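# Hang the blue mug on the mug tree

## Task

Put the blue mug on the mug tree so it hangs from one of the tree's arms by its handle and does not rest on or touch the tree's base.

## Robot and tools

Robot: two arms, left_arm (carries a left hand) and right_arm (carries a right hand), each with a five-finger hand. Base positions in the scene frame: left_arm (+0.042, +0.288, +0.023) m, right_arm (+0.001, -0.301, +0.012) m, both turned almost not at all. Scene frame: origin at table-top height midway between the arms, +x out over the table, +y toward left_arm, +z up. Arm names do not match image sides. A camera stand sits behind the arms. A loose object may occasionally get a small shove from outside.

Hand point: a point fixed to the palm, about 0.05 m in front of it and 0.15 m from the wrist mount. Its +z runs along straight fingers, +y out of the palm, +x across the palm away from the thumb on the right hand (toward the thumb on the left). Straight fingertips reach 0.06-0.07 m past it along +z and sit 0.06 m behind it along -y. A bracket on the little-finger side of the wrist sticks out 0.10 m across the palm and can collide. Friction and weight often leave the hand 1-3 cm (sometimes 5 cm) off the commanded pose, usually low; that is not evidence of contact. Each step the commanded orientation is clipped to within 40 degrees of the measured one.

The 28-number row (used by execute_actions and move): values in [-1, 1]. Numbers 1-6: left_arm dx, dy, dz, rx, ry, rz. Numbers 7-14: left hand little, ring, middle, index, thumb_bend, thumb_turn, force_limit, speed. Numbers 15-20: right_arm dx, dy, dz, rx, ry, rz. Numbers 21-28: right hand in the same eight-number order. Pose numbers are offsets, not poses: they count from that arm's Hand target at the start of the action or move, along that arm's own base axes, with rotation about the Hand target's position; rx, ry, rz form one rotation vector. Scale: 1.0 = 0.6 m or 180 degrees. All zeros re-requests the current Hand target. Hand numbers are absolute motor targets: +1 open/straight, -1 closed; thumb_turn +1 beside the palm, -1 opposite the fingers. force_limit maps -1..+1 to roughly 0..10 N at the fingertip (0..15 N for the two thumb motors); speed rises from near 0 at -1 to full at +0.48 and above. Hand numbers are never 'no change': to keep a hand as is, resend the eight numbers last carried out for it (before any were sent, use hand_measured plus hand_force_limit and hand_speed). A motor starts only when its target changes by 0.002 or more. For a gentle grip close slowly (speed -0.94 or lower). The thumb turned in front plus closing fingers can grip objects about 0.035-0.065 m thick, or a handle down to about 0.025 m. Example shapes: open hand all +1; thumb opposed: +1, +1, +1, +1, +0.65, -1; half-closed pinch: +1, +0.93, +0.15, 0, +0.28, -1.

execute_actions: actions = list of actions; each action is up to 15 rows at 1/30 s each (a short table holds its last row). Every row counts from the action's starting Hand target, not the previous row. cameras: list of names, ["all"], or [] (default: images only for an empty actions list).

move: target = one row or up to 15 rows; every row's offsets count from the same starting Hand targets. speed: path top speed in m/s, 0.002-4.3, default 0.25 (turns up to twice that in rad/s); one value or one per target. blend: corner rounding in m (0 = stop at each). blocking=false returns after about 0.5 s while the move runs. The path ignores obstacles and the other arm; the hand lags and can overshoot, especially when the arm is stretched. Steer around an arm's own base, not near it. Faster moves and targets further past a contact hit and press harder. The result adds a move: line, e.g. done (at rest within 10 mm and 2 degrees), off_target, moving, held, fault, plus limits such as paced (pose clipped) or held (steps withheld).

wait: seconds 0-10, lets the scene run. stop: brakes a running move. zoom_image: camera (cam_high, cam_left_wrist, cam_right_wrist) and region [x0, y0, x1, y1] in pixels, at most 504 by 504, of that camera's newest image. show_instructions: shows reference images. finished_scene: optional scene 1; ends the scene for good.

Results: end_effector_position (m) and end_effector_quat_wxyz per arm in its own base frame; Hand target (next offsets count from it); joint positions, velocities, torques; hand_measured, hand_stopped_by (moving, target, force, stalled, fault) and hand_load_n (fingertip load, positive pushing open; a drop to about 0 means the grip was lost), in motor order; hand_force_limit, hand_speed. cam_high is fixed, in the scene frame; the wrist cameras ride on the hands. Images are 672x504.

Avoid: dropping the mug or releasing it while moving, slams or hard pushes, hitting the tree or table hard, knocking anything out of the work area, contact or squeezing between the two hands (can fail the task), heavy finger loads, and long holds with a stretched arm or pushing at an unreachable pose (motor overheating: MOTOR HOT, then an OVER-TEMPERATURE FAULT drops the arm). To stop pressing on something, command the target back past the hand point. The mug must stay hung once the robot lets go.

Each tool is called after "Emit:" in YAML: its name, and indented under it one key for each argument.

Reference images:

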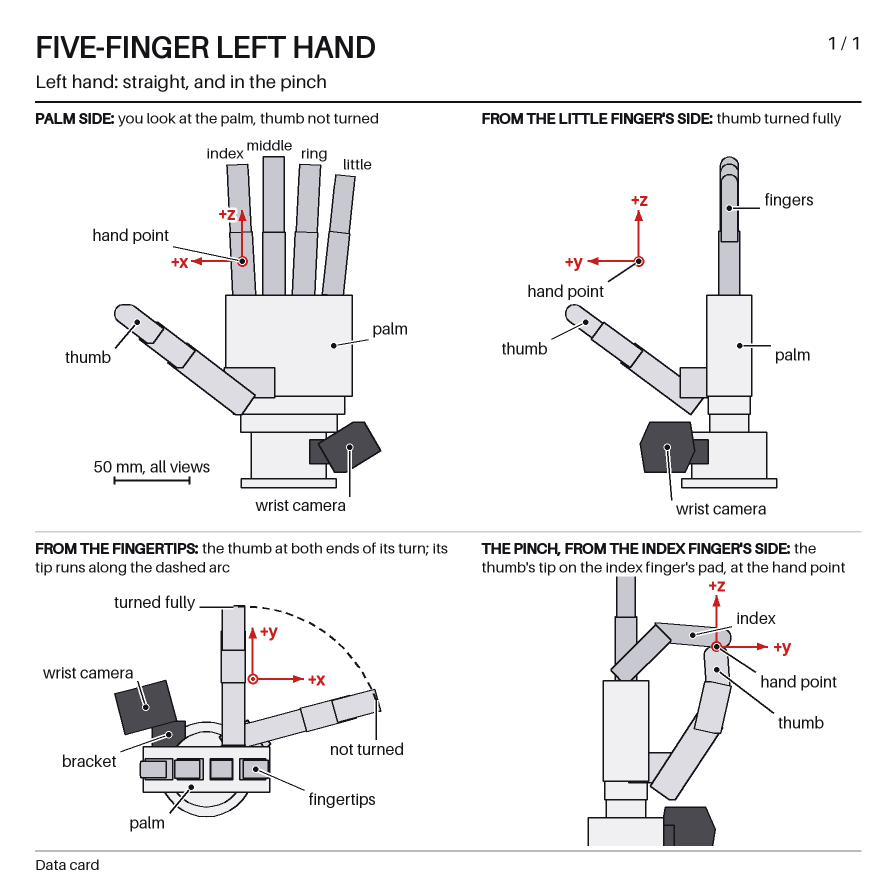

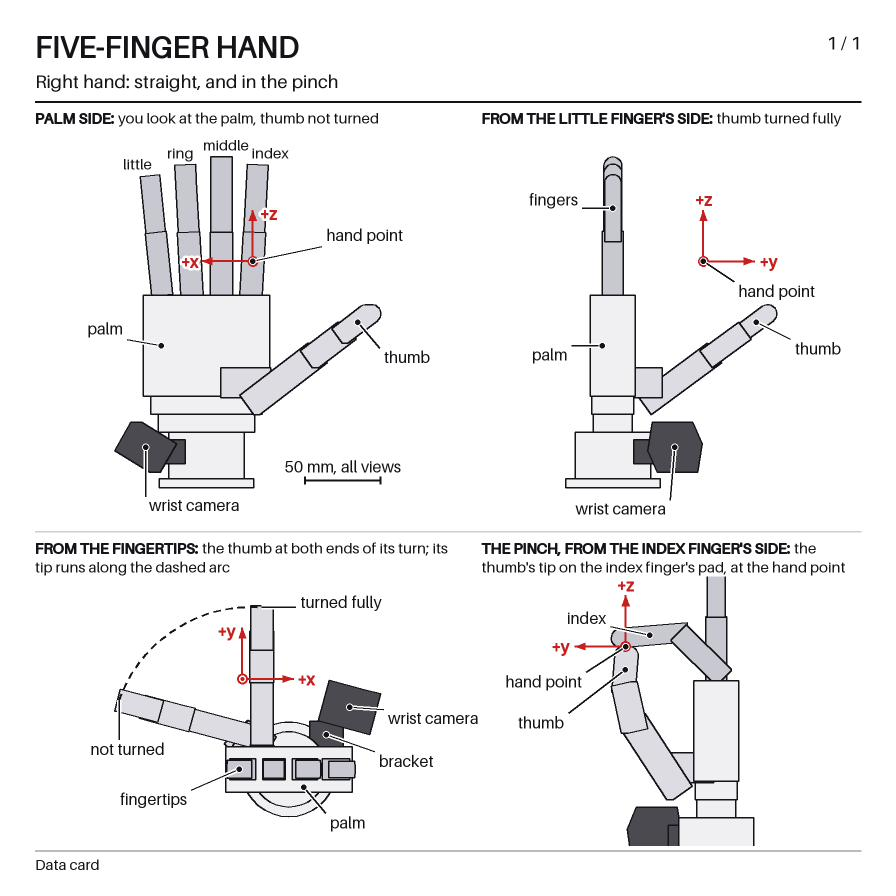

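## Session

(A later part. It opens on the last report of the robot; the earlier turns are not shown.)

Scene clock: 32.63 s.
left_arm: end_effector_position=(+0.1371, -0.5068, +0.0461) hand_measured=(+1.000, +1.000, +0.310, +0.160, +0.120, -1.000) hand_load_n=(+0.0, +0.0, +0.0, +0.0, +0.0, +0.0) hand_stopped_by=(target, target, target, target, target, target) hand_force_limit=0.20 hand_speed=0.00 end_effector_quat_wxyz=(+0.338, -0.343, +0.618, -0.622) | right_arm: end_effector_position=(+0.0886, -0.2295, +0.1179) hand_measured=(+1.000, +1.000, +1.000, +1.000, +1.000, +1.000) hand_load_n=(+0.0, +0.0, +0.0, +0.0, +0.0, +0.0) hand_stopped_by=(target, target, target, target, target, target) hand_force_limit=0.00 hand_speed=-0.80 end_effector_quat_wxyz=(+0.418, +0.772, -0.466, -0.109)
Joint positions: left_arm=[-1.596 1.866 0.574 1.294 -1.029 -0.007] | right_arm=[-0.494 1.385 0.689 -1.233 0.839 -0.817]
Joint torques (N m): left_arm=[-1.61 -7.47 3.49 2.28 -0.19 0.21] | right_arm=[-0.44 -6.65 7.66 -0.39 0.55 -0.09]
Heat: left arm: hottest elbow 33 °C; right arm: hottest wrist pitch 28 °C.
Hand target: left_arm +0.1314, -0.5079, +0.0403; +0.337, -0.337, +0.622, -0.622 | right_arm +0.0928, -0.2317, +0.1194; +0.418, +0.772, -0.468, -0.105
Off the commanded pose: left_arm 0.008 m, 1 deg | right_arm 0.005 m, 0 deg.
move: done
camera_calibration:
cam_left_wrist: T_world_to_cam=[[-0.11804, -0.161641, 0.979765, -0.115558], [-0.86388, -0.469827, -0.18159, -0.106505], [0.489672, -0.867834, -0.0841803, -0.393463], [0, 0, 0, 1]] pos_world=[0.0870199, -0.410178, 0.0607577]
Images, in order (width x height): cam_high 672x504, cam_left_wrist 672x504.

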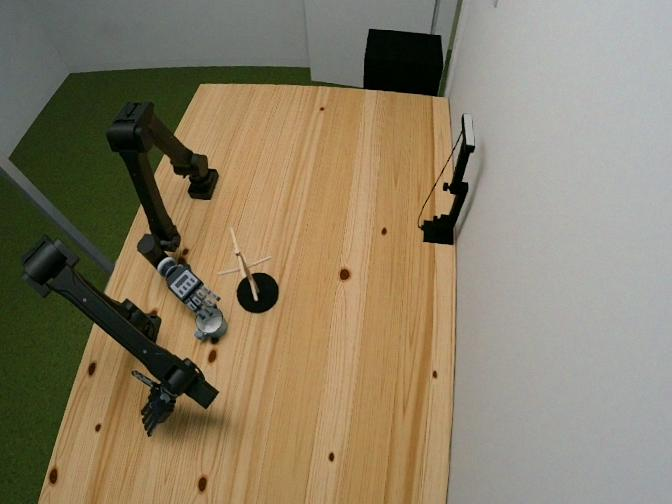

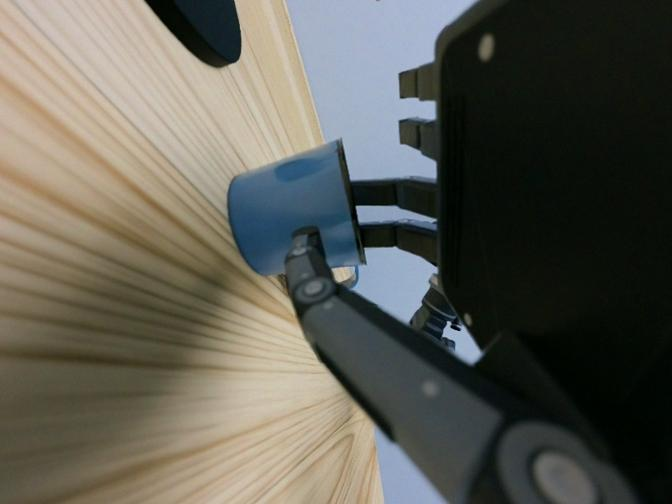

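Emit:
move:
  target: [0,0,0,0,0,0,1,1,-0.6,-0.6,0.12,-1,0.1,-0.8,0,0,0,0,0,0,1,1,1,1,1,1,0,-0.8]
  speed: 0.06
  cameras: ["cam_high","cam_left_wrist"]

Emit:
zoom_image:
  camera: "cam_left_wrist"
  region: [150, 120, 410, 320]

Emit:
zoom_image:
  camera: "cam_high"
  region: [160, 260, 240, 350]

Scene clock: 33.93 s.
left_arm: end_effector_position=(+0.1371, -0.5068, +0.0472) hand_measured=(+1.000, +1.000, -0.130, -0.260, +0.120, -1.000) hand_load_n=(+0.0, +0.0, +6.0, +10.5, +3.0, -1.5) hand_stopped_by=(target, target, force, force, target, target) hand_force_limit=0.10 hand_speed=-0.80 end_effector_quat_wxyz=(+0.338, -0.343, +0.617, -0.623) | right_arm: end_effector_position=(+0.0886, -0.2295, +0.1179) hand_measured=(+1.000, +1.000, +1.000, +1.000, +1.000, +1.000) hand_load_n=(+0.0, +0.0, +0.0, +0.0, +0.0, +0.0) hand_stopped_by=(target, target, target, target, target, target) hand_force_limit=0.00 hand_speed=-0.80 end_effector_quat_wxyz=(+0.418, +0.772, -0.466, -0.109)
Joint positions: left_arm=[-1.597 1.866 0.574 1.3 -1.031 -0.005] | right_arm=[-0.494 1.385 0.689 -1.233 0.839 -0.817]
Joint torques (N m): left_arm=[-1.55 -7.71 3.48 2.1 -0.13 0.18] | right_arm=[-0.38 -6.89 7.73 -0.46 0.57 -0.13]
Heat: left arm: hottest elbow 33 °C; right arm: hottest wrist pitch 28 °C.
Hand target: left_arm +0.1316, -0.5078, +0.0402; +0.338, -0.337, +0.622, -0.622 | right_arm +0.0928, -0.2317, +0.1194; +0.418, +0.772, -0.468, -0.105
Off the commanded pose: left_arm 0.009 m, 1 deg | right_arm 0.005 m, 0 deg.
move: done
camera_calibration:
cam_left_wrist: T_world_to_cam=[[-0.11895, -0.158094, 0.980233, -0.114687], [-0.863144, -0.471487, -0.180783, -0.107315], [0.490748, -0.867587, -0.0803741, -0.393678], [0, 0, 0, 1]] pos_world=[0.0869262, -0.410278, 0.061378]
Images, in order (width x height): cam_high 672x504, cam_left_wrist 672x504.

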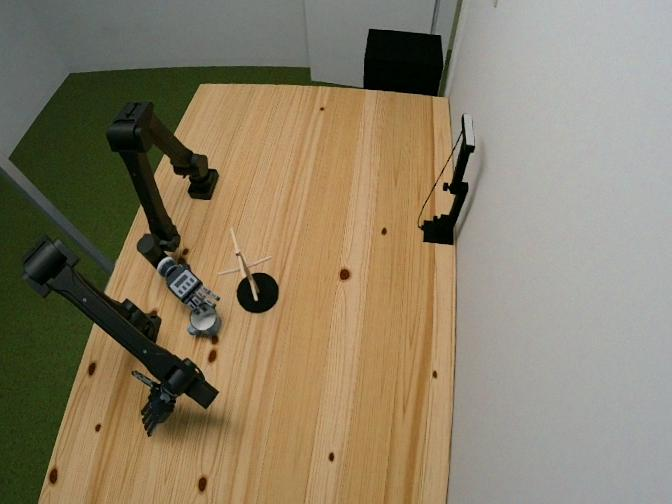

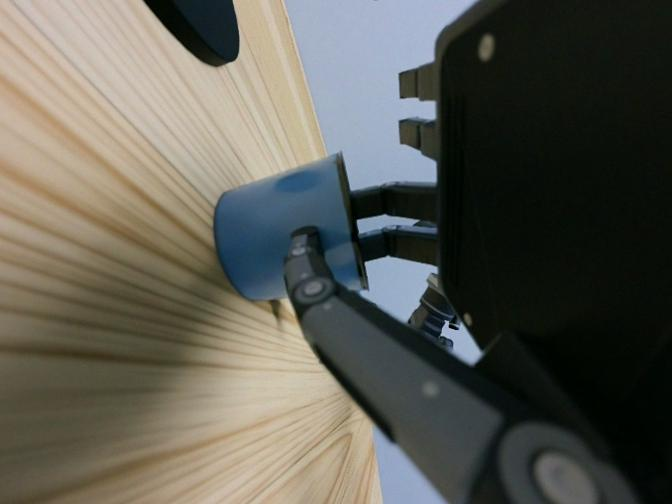

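Scaled by 1.938 from the camera's 672x504 image, which has a finer 960x720 frame.

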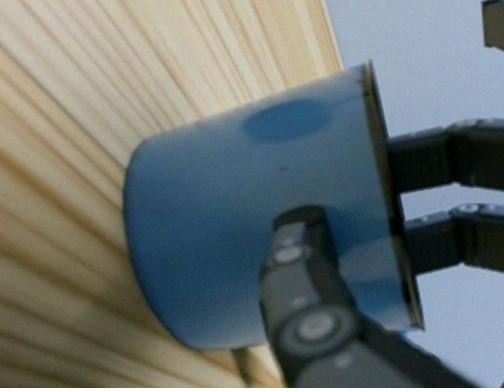

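Scaled by 5.600 from the camera's 672x504 image, which has a finer 960x720 frame.

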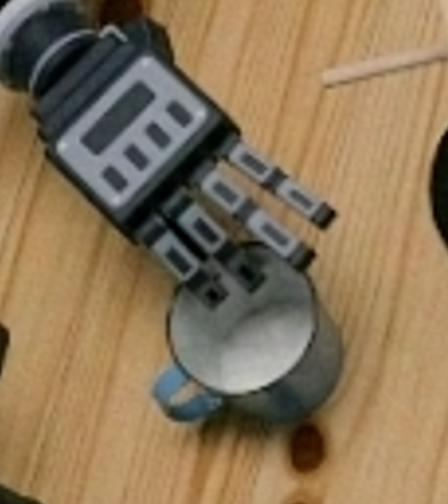

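Emit:
move:
  target: [0,0,0.1,0,0,0,1,1,-0.6,-0.6,0.12,-1,0.1,-0.8,0,0,0,0,0,0,1,1,1,1,1,1,0,-0.8]
  speed: 0.06
  cameras: ["cam_high","cam_left_wrist"]

Emit:
zoom_image:
  camera: "cam_left_wrist"
  region: [150, 120, 410, 320]

Emit:
zoom_image:
  camera: "cam_high"
  region: [160, 250, 240, 340]

Scene clock: 35.80 s.
left_arm: end_effector_position=(+0.1375, -0.5025, +0.0876) hand_measured=(+1.000, +1.000, -0.130, -0.260, +0.120, -1.000) hand_load_n=(+0.0, +0.0, +5.5, +11.0, +2.5, -2.0) hand_stopped_by=(target, target, force, force, target, target) hand_force_limit=0.10 hand_speed=-0.80 end_effector_quat_wxyz=(+0.346, -0.335, +0.628, -0.611) | right_arm: end_effector_position=(+0.0886, -0.2295, +0.1179) hand_measured=(+1.000, +1.000, +1.000, +1.000, +1.000, +1.000) hand_load_n=(+0.0, +0.0, +0.0, -0.5, +0.0, +0.0) hand_stopped_by=(target, target, target, target, target, target) hand_force_limit=0.00 hand_speed=-0.80 end_effector_quat_wxyz=(+0.418, +0.772, -0.466, -0.109)
Joint positions: left_arm=[-1.597 1.693 0.568 1.099 -1.031 0.004] | right_arm=[-0.494 1.385 0.689 -1.233 0.839 -0.817]
Joint torques (N m): left_arm=[-1.61 -9.7 5.15 1.7 -0.16 0.1] | right_arm=[-0.03 -6.53 7.68 -0.34 0.55 -0.13]
Heat: left arm: hottest elbow 33 °C; right arm: hottest wrist pitch 28 °C.
Hand target: left_arm +0.1316, -0.5077, +0.1004; +0.337, -0.337, +0.622, -0.622 | right_arm +0.0928, -0.2317, +0.1194; +0.418, +0.772, -0.468, -0.105
Off the commanded pose: left_arm 0.015 m, 2 deg | right_arm 0.005 m, 0 deg.
move: off_target (left_arm)
camera_calibration:
cam_left_wrist: T_world_to_cam=[[-0.124179, -0.198441, 0.972214, -0.172541], [-0.862127, -0.463493, -0.204723, -0.0916421], [0.49124, -0.863594, -0.113525, -0.382024], [0, 0, 0, 1]] pos_world=[0.0872325, -0.406629, 0.105616]
Images, in order (width x height): cam_high 672x504, cam_left_wrist 672x504.

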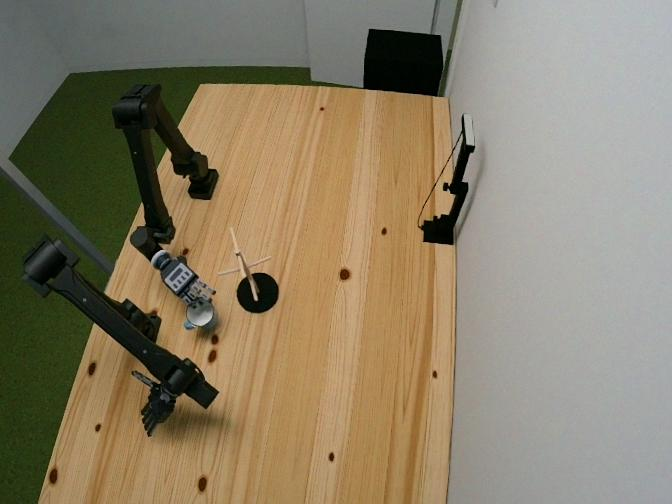

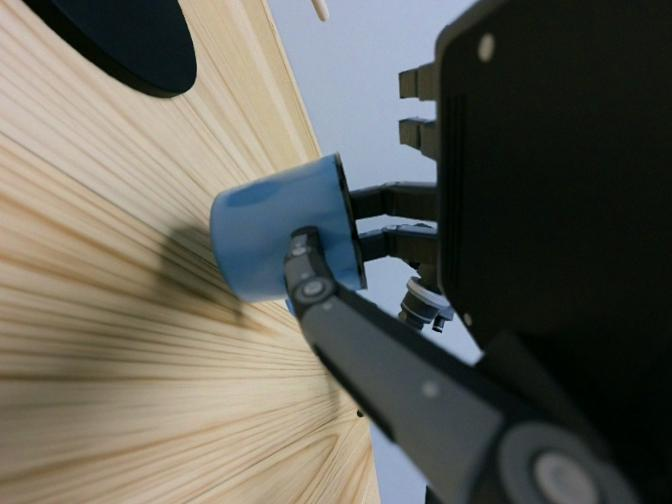

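Scaled by 1.938 from the camera's 672x504 image, which has a finer 960x720 frame.

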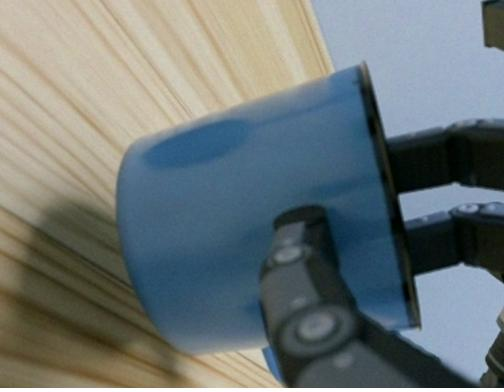

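Scaled by 5.600 from the camera's 672x504 image, which has a finer 960x720 frame.

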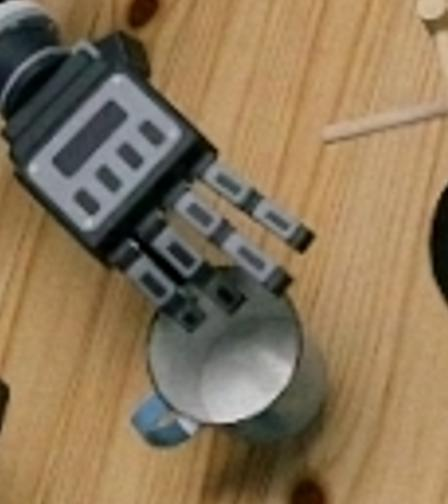

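Emit:
move:
  target:
    - [-0.0193,0.1128,0.316,0,0,0,1,1,-0.6,-0.6,0.12,-1,0.1,-0.8,0,0,0,0,0,0,1,1,1,1,1,1,0,-0.8]
    - [0.0973,0.4295,0.4827,0,0,0,1,1,-0.6,-0.6,0.12,-1,0.1,-0.8,0,0,0,0,0,0,1,1,1,1,1,1,0,-0.8]
  speed: 0.2
  blend: 0.05
  cameras: ["all"]

Emit:
zoom_image:
  camera: "cam_high"
  region: [140, 120, 300, 320]

Emit:
zoom_image:
  camera: "cam_left_wrist"
  region: [0, 120, 420, 380]

Scene clock: 40.47 s.
left_arm: end_effector_position=(+0.1880, -0.2533, +0.3493) hand_measured=(+1.000, +1.000, -0.130, -0.260, +0.120, -1.000) hand_load_n=(+0.0, +0.0, +5.5, +10.5, +2.5, -1.5) hand_stopped_by=(target, target, force, force, target, target) hand_force_limit=0.10 hand_speed=-0.80 end_effector_quat_wxyz=(+0.342, -0.325, +0.649, -0.597) | right_arm: end_effector_position=(+0.0886, -0.2295, +0.1179) hand_measured=(+1.000, +1.000, +1.000, +1.000, +1.000, +1.000) hand_load_n=(+0.0, +0.0, +0.0, +0.0, +0.0, +0.0) hand_stopped_by=(target, target, target, target, target, target) hand_force_limit=0.00 hand_speed=-0.80 end_effector_quat_wxyz=(+0.418, +0.772, -0.466, -0.109)
Joint positions: left_arm=[-1.227 0.354 0.621 -0.333 -0.64 0.017] | right_arm=[-0.494 1.385 0.689 -1.233 0.839 -0.817]
Joint torques (N m): left_arm=[0.38 1.26 14.28 1.95 -0.07 -0.02] | right_arm=[-0.21 -6.77 7.64 -0.42 0.55 -0.11]
Heat: left arm: hottest elbow 34 °C; right arm: hottest wrist pitch 28 °C.
Hand target: left_arm +0.1900, -0.2501, +0.3901; +0.337, -0.337, +0.621, -0.622 | right_arm +0.0928, -0.2317, +0.1194; +0.418, +0.772, -0.468, -0.105
Off the commanded pose: left_arm 0.041 m, 4 deg | right_arm 0.005 m, 0 deg.
move: off_target (left_arm)
camera_calibration:
cam_left_wrist: T_world_to_cam=[[-0.112467, -0.240941, 0.964001, -0.381272], [-0.875104, -0.435536, -0.210953, 0.132728], [0.470684, -0.867327, -0.161865, -0.14202], [0, 0, 0, 1]] pos_world=[0.140117, -0.157234, 0.372558]

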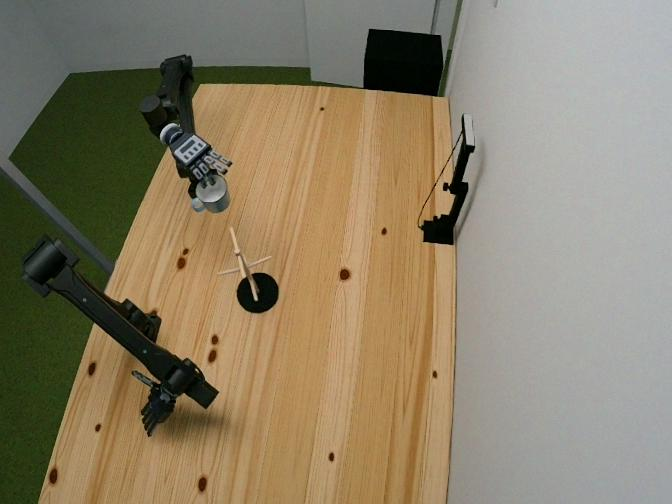

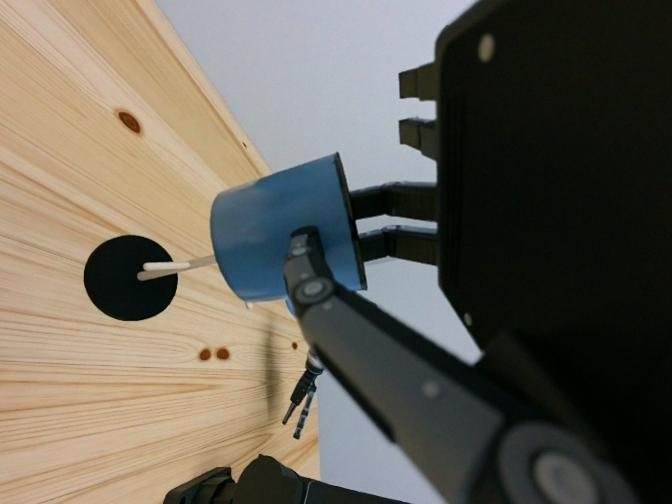

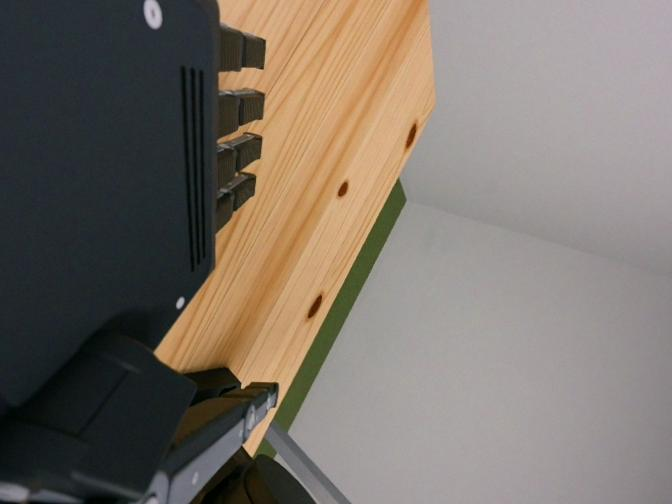

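Scaled by 2.520 from the camera's 672x504 image, which has a finer 960x720 frame.

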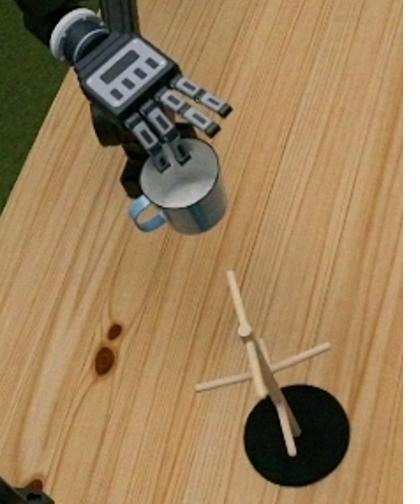

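Scaled by 1.200 from the camera's 672x504 image, which has a finer 960x720 frame.

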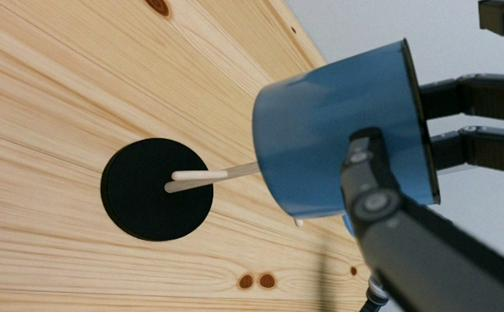

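Emit:
zoom_image:
  camera: "cam_high"
  region: [170, 140, 250, 220]

Scaled by 6.300 from the camera's 672x504 image, which has a finer 960x720 frame.

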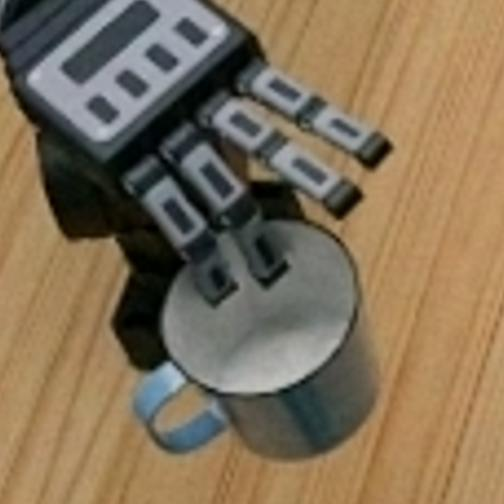

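Emit:
move:
  target: [0.1283,0.0468,-0.0335,0,0,-0.0889,1,1,-0.6,-0.6,0.12,-1,0.1,-0.8,0,0,0,0,0,0,1,1,1,1,1,1,0,-0.8]
  speed: 0.15
  cameras: ["cam_high","cam_left_wrist"]

Emit:
zoom_image:
  camera: "cam_high"
  region: [180, 140, 290, 310]

Emit:
zoom_image:
  camera: "cam_left_wrist"
  region: [0, 120, 420, 380]

Scene clock: 45.17 s.
left_arm: end_effector_position=(+0.2622, -0.2229, +0.3457) hand_measured=(+1.000, +1.000, -0.130, -0.260, +0.120, -1.000) hand_load_n=(+0.0, +0.0, +5.5, +11.0, +2.5, -1.5) hand_stopped_by=(target, target, force, force, target, target) hand_force_limit=0.10 hand_speed=-0.80 end_effector_quat_wxyz=(+0.235, -0.253, +0.678, -0.649) | right_arm: end_effector_position=(+0.0886, -0.2295, +0.1179) hand_measured=(+1.000, +1.000, +1.000, +1.000, +1.000, +1.000) hand_load_n=(+0.0, +0.0, +0.0, +0.0, +0.0, +0.0) hand_stopped_by=(target, target, target, target, target, target) hand_force_limit=0.00 hand_speed=-0.80 end_effector_quat_wxyz=(+0.418, +0.772, -0.466, -0.109)
Joint positions: left_arm=[-0.335 0.489 0.621 -0.187 0.531 0.017] | right_arm=[-0.494 1.385 0.689 -1.233 0.839 -0.817]
Joint torques (N m): left_arm=[0.44 0.5 11.99 2.96 0.1 -0.03] | right_arm=[-0.21 -6.12 7.64 -0.39 0.58 -0.12]
Heat: left arm: hottest elbow 35 °C; right arm: hottest wrist pitch 28 °C.
Hand target: left_arm +0.2669, -0.2221, +0.3700; +0.248, -0.247, +0.662, -0.663 | right_arm +0.0928, -0.2317, +0.1194; +0.418, +0.772, -0.468, -0.105
Off the commanded pose: left_arm 0.025 m, 3 deg | right_arm 0.005 m, 0 deg.
move: off_target (left_arm)
camera_calibration:
cam_left_wrist: T_world_to_cam=[[-0.128228, -0.154449, 0.979644, -0.344068], [-0.969474, -0.188641, -0.156638, 0.27107], [0.208994, -0.969825, -0.125545, -0.118001], [0, 0, 0, 1]] pos_world=[0.243338, -0.116446, 0.36471]
Images, in order (width x height): cam_high 672x504, cam_left_wrist 672x504.

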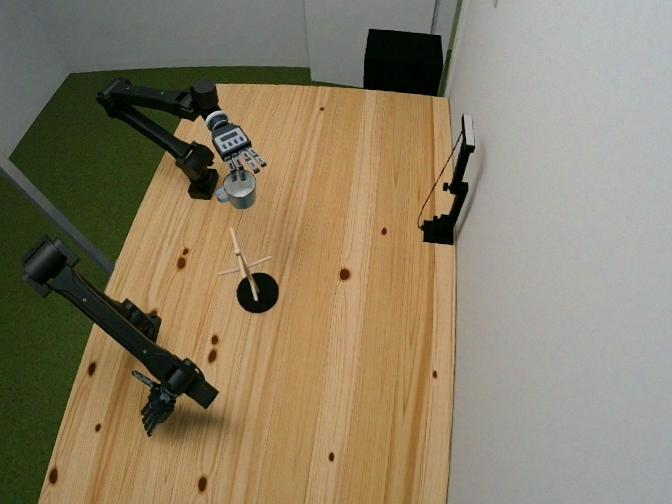

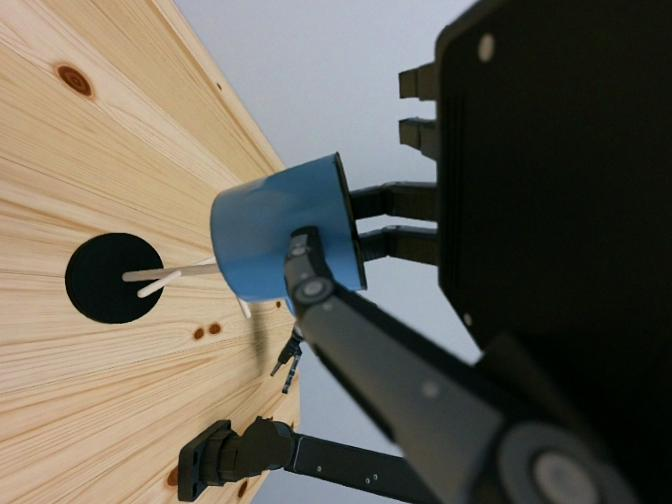

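Scaled by 2.965 from the camera's 672x504 image, which has a finer 960x720 frame.

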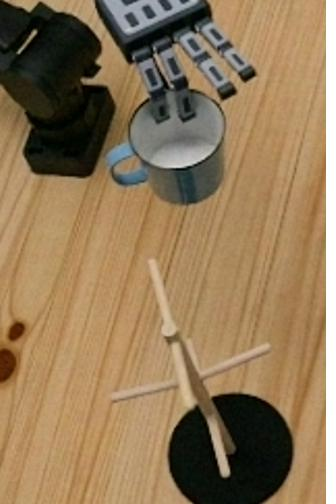

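Scaled by 1.200 from the camera's 672x504 image, which has a finer 960x720 frame.

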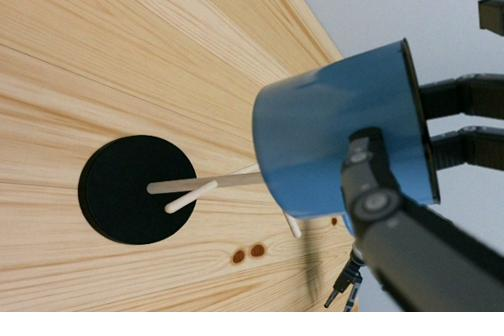

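Emit:
zoom_image:
  camera: "cam_high"
  region: [205, 155, 270, 220]

Scaled by 7.754 from the camera's 672x504 image, which has a finer 960x720 frame.

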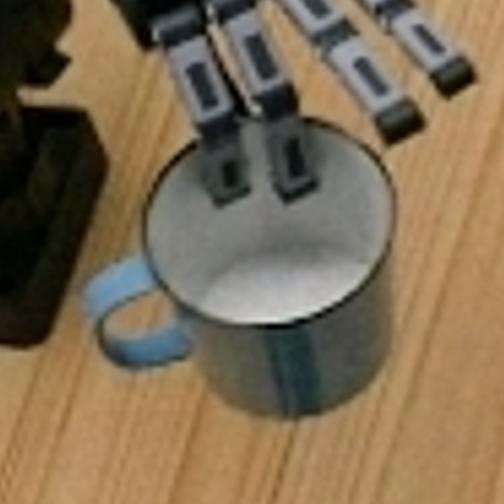

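Emit:
move:
  target: [0.0092,-0.0327,-0.1,0,0,0,1,1,-0.6,-0.6,0.12,-1,0.1,-0.8,0,0,0,0,0,0,1,1,1,1,1,1,0,-0.8]
  speed: 0.1
  cameras: ["cam_high","cam_left_wrist"]

Emit:
zoom_image:
  camera: "cam_high"
  region: [195, 175, 275, 265]

Scene clock: 47.60 s.
left_arm: end_effector_position=(+0.2726, -0.2367, +0.2978) hand_measured=(+1.000, +1.000, -0.130, -0.260, +0.120, -1.000) hand_load_n=(+0.0, +0.0, +5.5, +10.5, +2.5, -1.5) hand_stopped_by=(target, target, force, force, target, target) hand_force_limit=0.10 hand_speed=-0.80 end_effector_quat_wxyz=(+0.246, -0.254, +0.672, -0.651) | right_arm: end_effector_position=(+0.0886, -0.2295, +0.1179) hand_measured=(+1.000, +1.000, +1.000, +1.000, +1.000, +1.000) hand_load_n=(+0.0, +0.0, +0.0, +0.0, +0.0, +0.5) hand_stopped_by=(target, target, target, target, target, target) hand_force_limit=0.00 hand_speed=-0.80 end_effector_quat_wxyz=(+0.418, +0.772, -0.466, -0.109)
Joint positions: left_arm=[-0.403 0.522 0.492 -0.005 0.445 0.015] | right_arm=[-0.494 1.385 0.689 -1.233 0.839 -0.817]
Joint torques (N m): left_arm=[-1.61 0.21 10.37 3.14 -0.14 -0.06] | right_arm=[-0.5 -5.83 7.77 -0.35 0.57 -0.13]
Heat: left arm: hottest elbow 35 °C; right arm: hottest wrist pitch 28 °C.
Hand target: left_arm +0.2724, -0.2417, +0.3099; +0.247, -0.247, +0.662, -0.663 | right_arm +0.0928, -0.2317, +0.1194; +0.418, +0.772, -0.468, -0.105
Off the commanded pose: left_arm 0.013 m, 2 deg | right_arm 0.005 m, 0 deg.
move: off_target (left_arm)
camera_calibration:
cam_left_wrist: T_world_to_cam=[[-0.143804, -0.152455, 0.977792, -0.292692], [-0.962849, -0.206653, -0.173827, 0.270066], [0.228565, -0.966464, -0.117073, -0.146621], [0, 0, 0, 1]] pos_world=[0.251455, -0.130516, 0.315971]
Images, in order (width x height): cam_high 672x504, cam_left_wrist 672x504.

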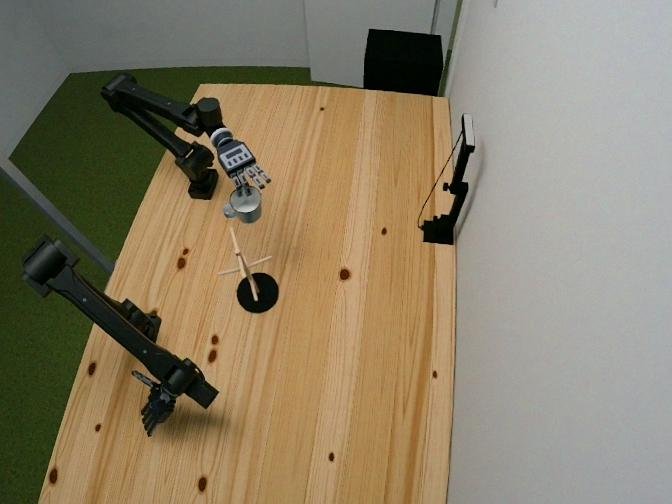

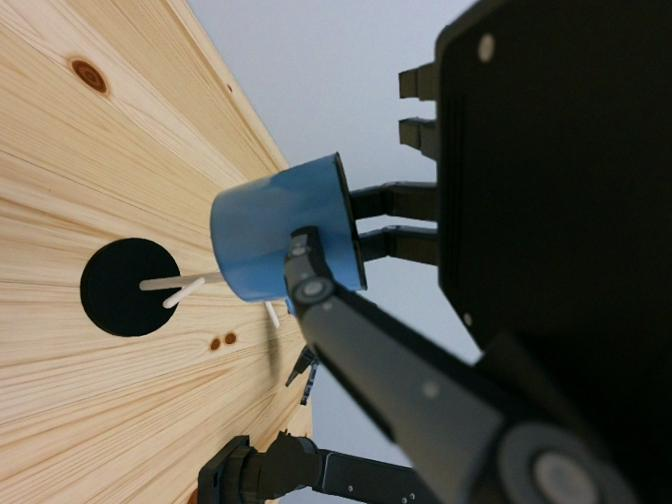

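Scaled by 5.600 from the camera's 672x504 image, which has a finer 960x720 frame.

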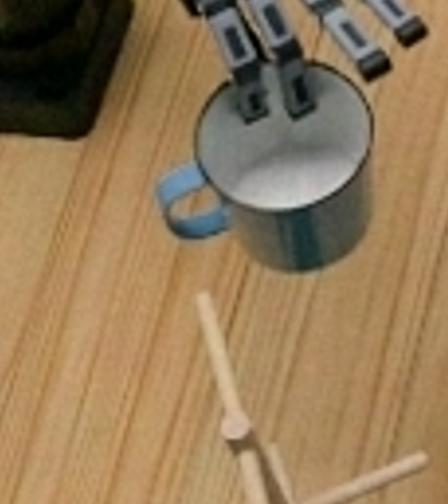

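Emit:
move:
  target: [0.0078,-0.0428,-0.0133,0,0,0,1,1,-0.6,-0.6,0.12,-1,0.1,-0.8,0,0,0,0,0,0,1,1,1,1,1,1,0,-0.8]
  speed: 0.06
  cameras: ["cam_high","cam_left_wrist"]

Emit:
zoom_image:
  camera: "cam_high"
  region: [195, 175, 275, 265]

Scene clock: 49.37 s.
left_arm: end_effector_position=(+0.2774, -0.2617, +0.2894) hand_measured=(+1.000, +1.000, -0.130, -0.260, +0.120, -1.000) hand_load_n=(+0.0, +0.0, +5.5, +11.0, +2.5, -1.5) hand_stopped_by=(target, target, force, force, target, target) hand_force_limit=0.10 hand_speed=-0.80 end_effector_quat_wxyz=(+0.247, -0.253, +0.673, -0.650) | right_arm: end_effector_position=(+0.0886, -0.2295, +0.1179) hand_measured=(+1.000, +1.000, +1.000, +1.000, +1.000, +1.000) hand_load_n=(+0.0, +0.0, +0.0, +0.0, +0.0, +0.0) hand_stopped_by=(target, target, target, target, target, target) hand_force_limit=0.00 hand_speed=-0.80 end_effector_quat_wxyz=(+0.418, +0.772, -0.466, -0.109)
Joint positions: left_arm=[-0.51 0.589 0.488 0.065 0.337 0.015] | right_arm=[-0.494 1.385 0.689 -1.233 0.839 -0.817]
Joint torques (N m): left_arm=[-1.61 -0.26 10.35 3.22 -0.15 -0.05] | right_arm=[-0.03 -6.83 7.77 -0.35 0.58 -0.12]
Heat: left arm: hottest elbow 35 °C; right arm: hottest wrist pitch 28 °C.
Hand target: left_arm +0.2772, -0.2673, +0.3018; +0.248, -0.247, +0.662, -0.662 | right_arm +0.0928, -0.2317, +0.1194; +0.418, +0.772, -0.468, -0.105
Off the commanded pose: left_arm 0.014 m, 2 deg | right_arm 0.005 m, 0 deg.
move: off_target (left_arm)
camera_calibration:
cam_left_wrist: T_world_to_cam=[[-0.144533, -0.155529, 0.977201, -0.288002], [-0.962643, -0.206427, -0.175234, 0.268509], [0.228975, -0.966022, -0.119883, -0.172094], [0, 0, 0, 1]] pos_world=[0.256258, -0.155612, 0.307857]
Images, in order (width x height): cam_high 672x504, cam_left_wrist 672x504.

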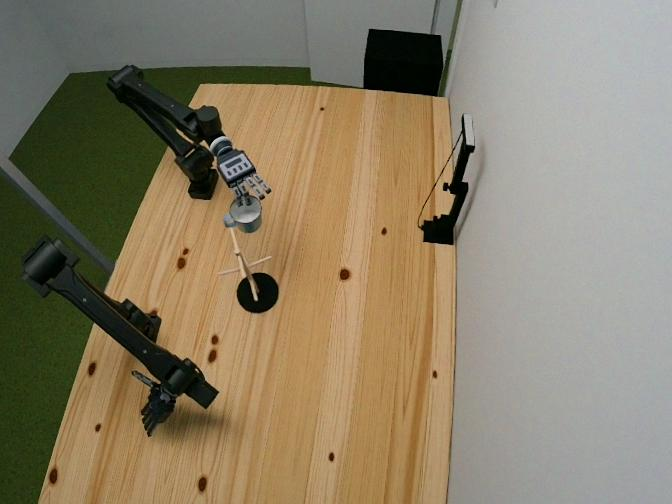

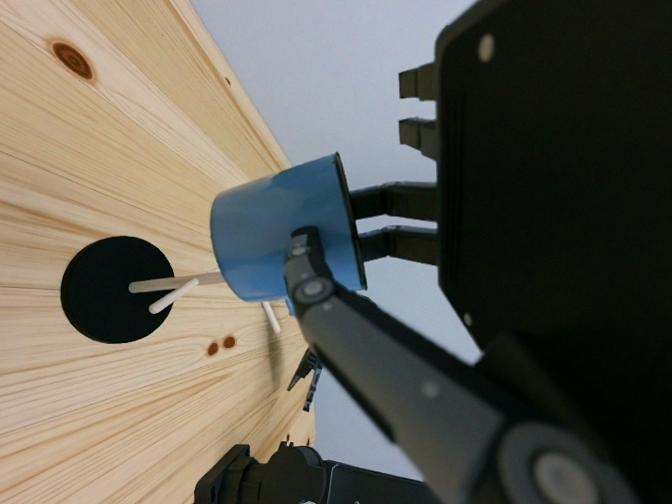

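Scaled by 5.600 from the camera's 672x504 image, which has a finer 960x720 frame.

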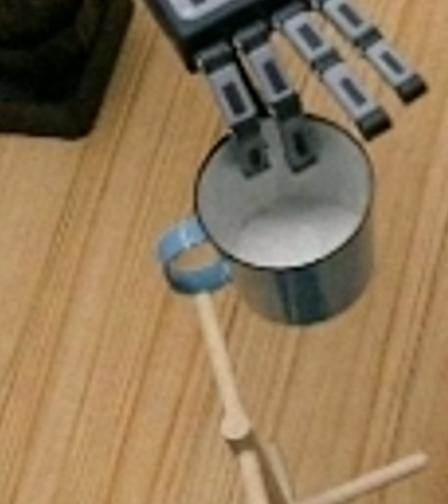

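Emit:
move:
  target: [0.021,-0.0453,-0.0083,0,0,0,1,1,-0.6,-0.6,0.12,-1,0.1,-0.8,0,0,0,0,0,0,1,1,1,1,1,1,0,-0.8]
  speed: 0.05
  cameras: ["cam_high","cam_left_wrist"]

Emit:
zoom_image:
  camera: "cam_high"
  region: [195, 175, 275, 265]

Emit:
zoom_image:
  camera: "cam_high"
  region: [212, 205, 252, 245]

Scene clock: 51.47 s.
left_arm: end_effector_position=(+0.2873, -0.2864, +0.2731) hand_measured=(+1.000, +1.000, -0.130, -0.260, +0.120, -1.000) hand_load_n=(+0.0, +0.0, +5.5, +11.0, +2.5, -2.0) hand_stopped_by=(target, target, force, force, target, target) hand_force_limit=0.10 hand_speed=-0.80 end_effector_quat_wxyz=(+0.244, -0.256, +0.678, -0.644) | right_arm: end_effector_position=(+0.0886, -0.2295, +0.1179) hand_measured=(+1.000, +1.000, +1.000, +1.000, +1.000, +1.000) hand_load_n=(+0.0, +0.0, +0.0, +0.0, +0.0, +0.5) hand_stopped_by=(target, target, target, target, target, target) hand_force_limit=0.00 hand_speed=-0.80 end_effector_quat_wxyz=(+0.418, +0.772, -0.466, -0.109)
Joint positions: left_arm=[-0.587 0.691 0.488 0.15 0.261 0.014] | right_arm=[-0.494 1.385 0.689 -1.233 0.839 -0.817]
Joint torques (N m): left_arm=[-1.61 -1.03 11.69 3.14 -0.14 -0.05] | right_arm=[-0.15 -7.12 7.75 -0.35 0.57 -0.09]
Heat: left arm: hottest elbow 36 °C; right arm: hottest wrist pitch 28 °C.
Hand target: left_arm +0.2898, -0.2945, +0.2969; +0.247, -0.247, +0.662, -0.663 | right_arm +0.0928, -0.2317, +0.1194; +0.418, +0.772, -0.468, -0.105
Off the commanded pose: left_arm 0.025 m, 3 deg | right_arm 0.005 m, 0 deg.
move: off_target (left_arm)
camera_calibration:
cam_left_wrist: T_world_to_cam=[[-0.131393, -0.166921, 0.977176, -0.281599], [-0.965014, -0.20408, -0.164619, 0.268541], [0.2269, -0.964618, -0.134267, -0.195202], [0, 0, 0, 1]] pos_world=[0.266437, -0.180496, 0.293169]
Images, in order (width x height): cam_high 672x504, cam_left_wrist 672x504.

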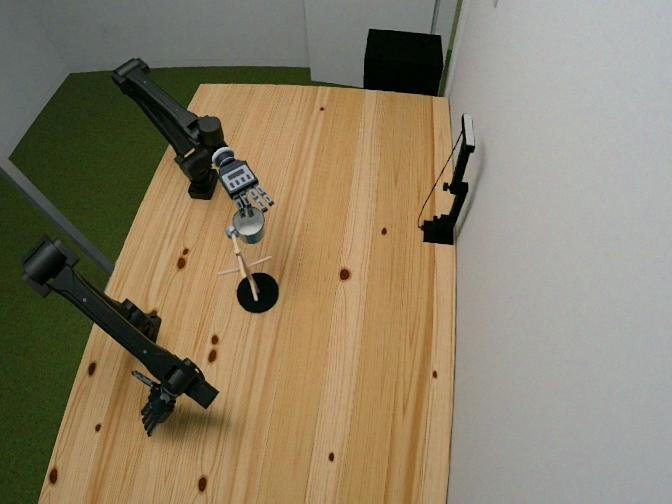

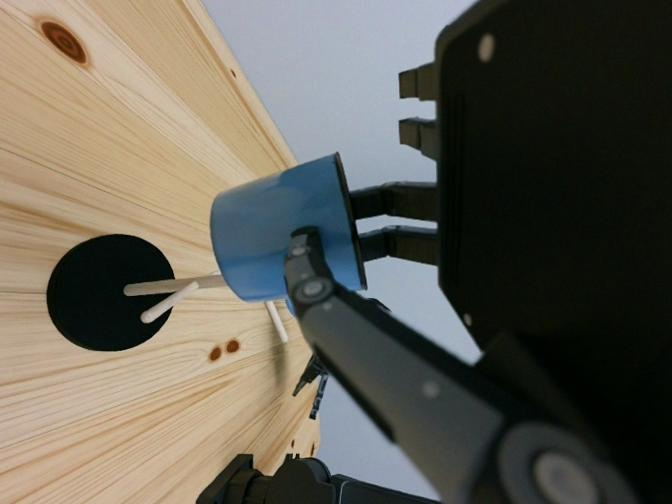

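Scaled by 5.600 from the camera's 672x504 image, which has a finer 960x720 frame.

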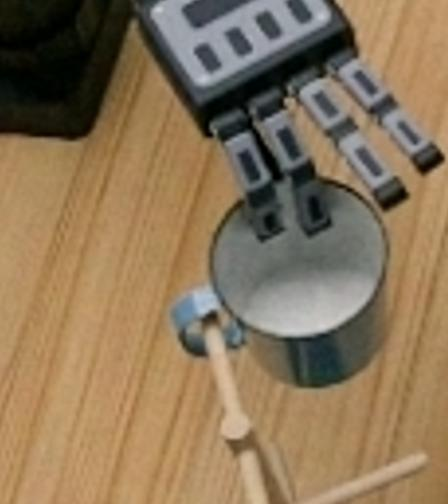

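Scaled by 12.600 from the camera's 672x504 image, which has a finer 960x720 frame.

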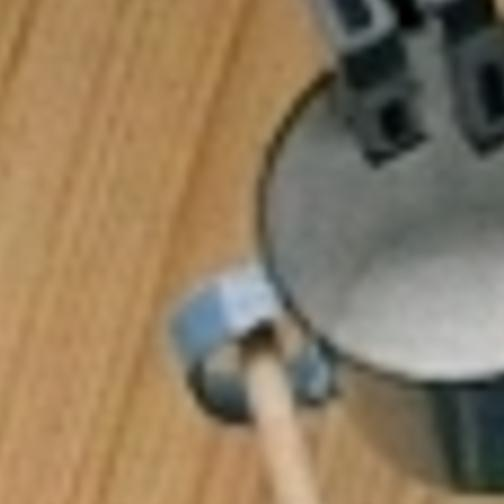

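Emit:
move:
  target: [0.0212,-0.0415,0.0167,0,0,0,1,1,-0.6,-0.6,0.12,-1,0.1,-0.8,0,0,0,0,0,0,1,1,1,1,1,1,0,-0.8]
  speed: 0.05
  cameras: ["cam_high","cam_left_wrist"]

Emit:
zoom_image:
  camera: "cam_high"
  region: [195, 175, 275, 265]

Emit:
zoom_image:
  camera: "cam_high"
  region: [215, 210, 260, 255]

Scene clock: 53.03 s.
left_arm: end_effector_position=(+0.2931, -0.3050, +0.2611) hand_measured=(+1.000, +1.000, -0.130, -0.260, +0.120, -1.000) hand_load_n=(+0.0, +0.0, +5.0, +11.0, +2.5, -2.0) hand_stopped_by=(target, target, force, force, target, target) hand_force_limit=0.10 hand_speed=-0.80 end_effector_quat_wxyz=(+0.237, -0.263, +0.688, -0.633) | right_arm: end_effector_position=(+0.0886, -0.2295, +0.1179) hand_measured=(+1.000, +1.000, +1.000, +1.000, +1.000, +1.000) hand_load_n=(+0.0, +0.5, +0.0, +0.0, +0.0, +0.0) hand_stopped_by=(target, target, target, target, target, target) hand_force_limit=0.00 hand_speed=-0.80 end_effector_quat_wxyz=(+0.418, +0.772, -0.466, -0.109)
Joint positions: left_arm=[-0.639 0.767 0.507 0.173 0.208 0.01] | right_arm=[-0.494 1.385 0.689 -1.233 0.839 -0.817]
Joint torques (N m): left_arm=[-1.73 -1.73 14.5 3.28 -0.17 -0.01] | right_arm=[-0.38 -6.71 7.73 -0.44 0.58 -0.11]
Heat: left arm: hottest elbow 36 °C; right arm: hottest wrist pitch 28 °C.
Hand target: left_arm +0.3025, -0.3194, +0.3068; +0.247, -0.247, +0.662, -0.662 | right_arm +0.0928, -0.2317, +0.1194; +0.418, +0.772, -0.468, -0.105
Off the commanded pose: left_arm 0.049 m, 5 deg | right_arm 0.005 m, 0 deg.
move: off_target (left_arm)
camera_calibration:
cam_left_wrist: T_world_to_cam=[[-0.103091, -0.186725, 0.976988, -0.286516], [-0.969337, -0.201413, -0.140778, 0.264204], [0.223065, -0.961544, -0.160235, -0.207249], [0, 0, 0, 1]] pos_world=[0.272795, -0.199565, 0.283908]
Images, in order (width x height): cam_high 672x504, cam_left_wrist 672x504.

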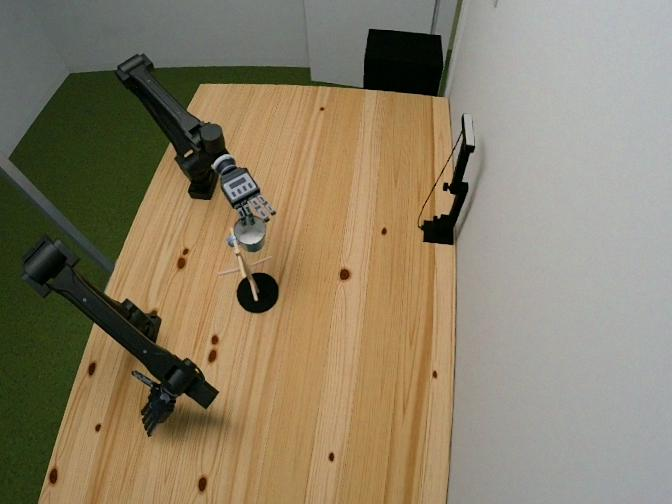

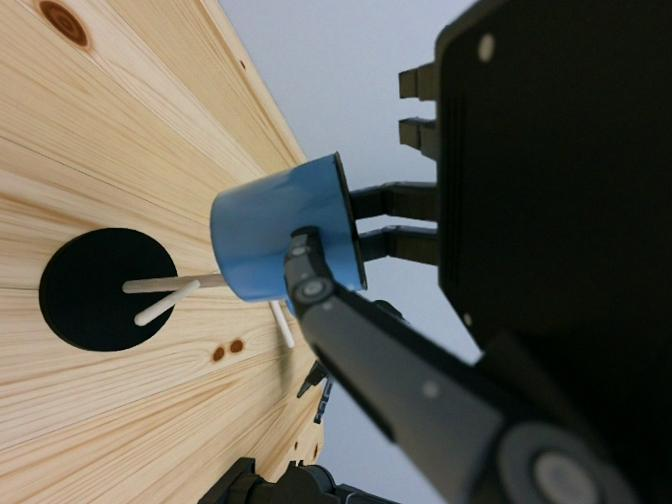

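Scaled by 5.600 from the camera's 672x504 image, which has a finer 960x720 frame.

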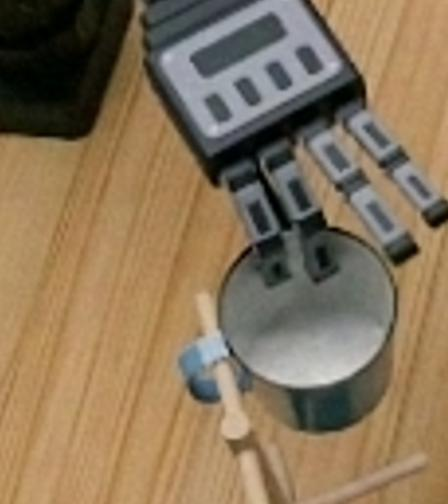

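Scaled by 11.200 from the camera's 672x504 image, which has a finer 960x720 frame.

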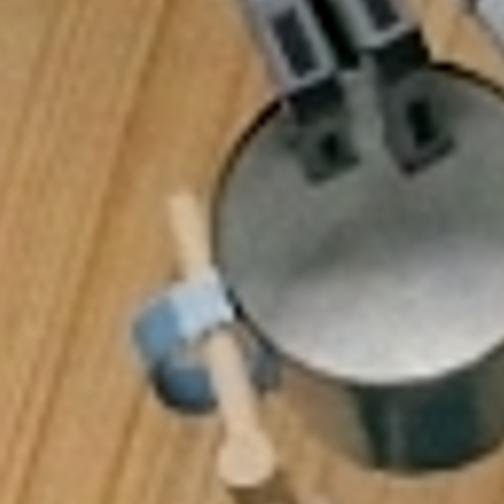

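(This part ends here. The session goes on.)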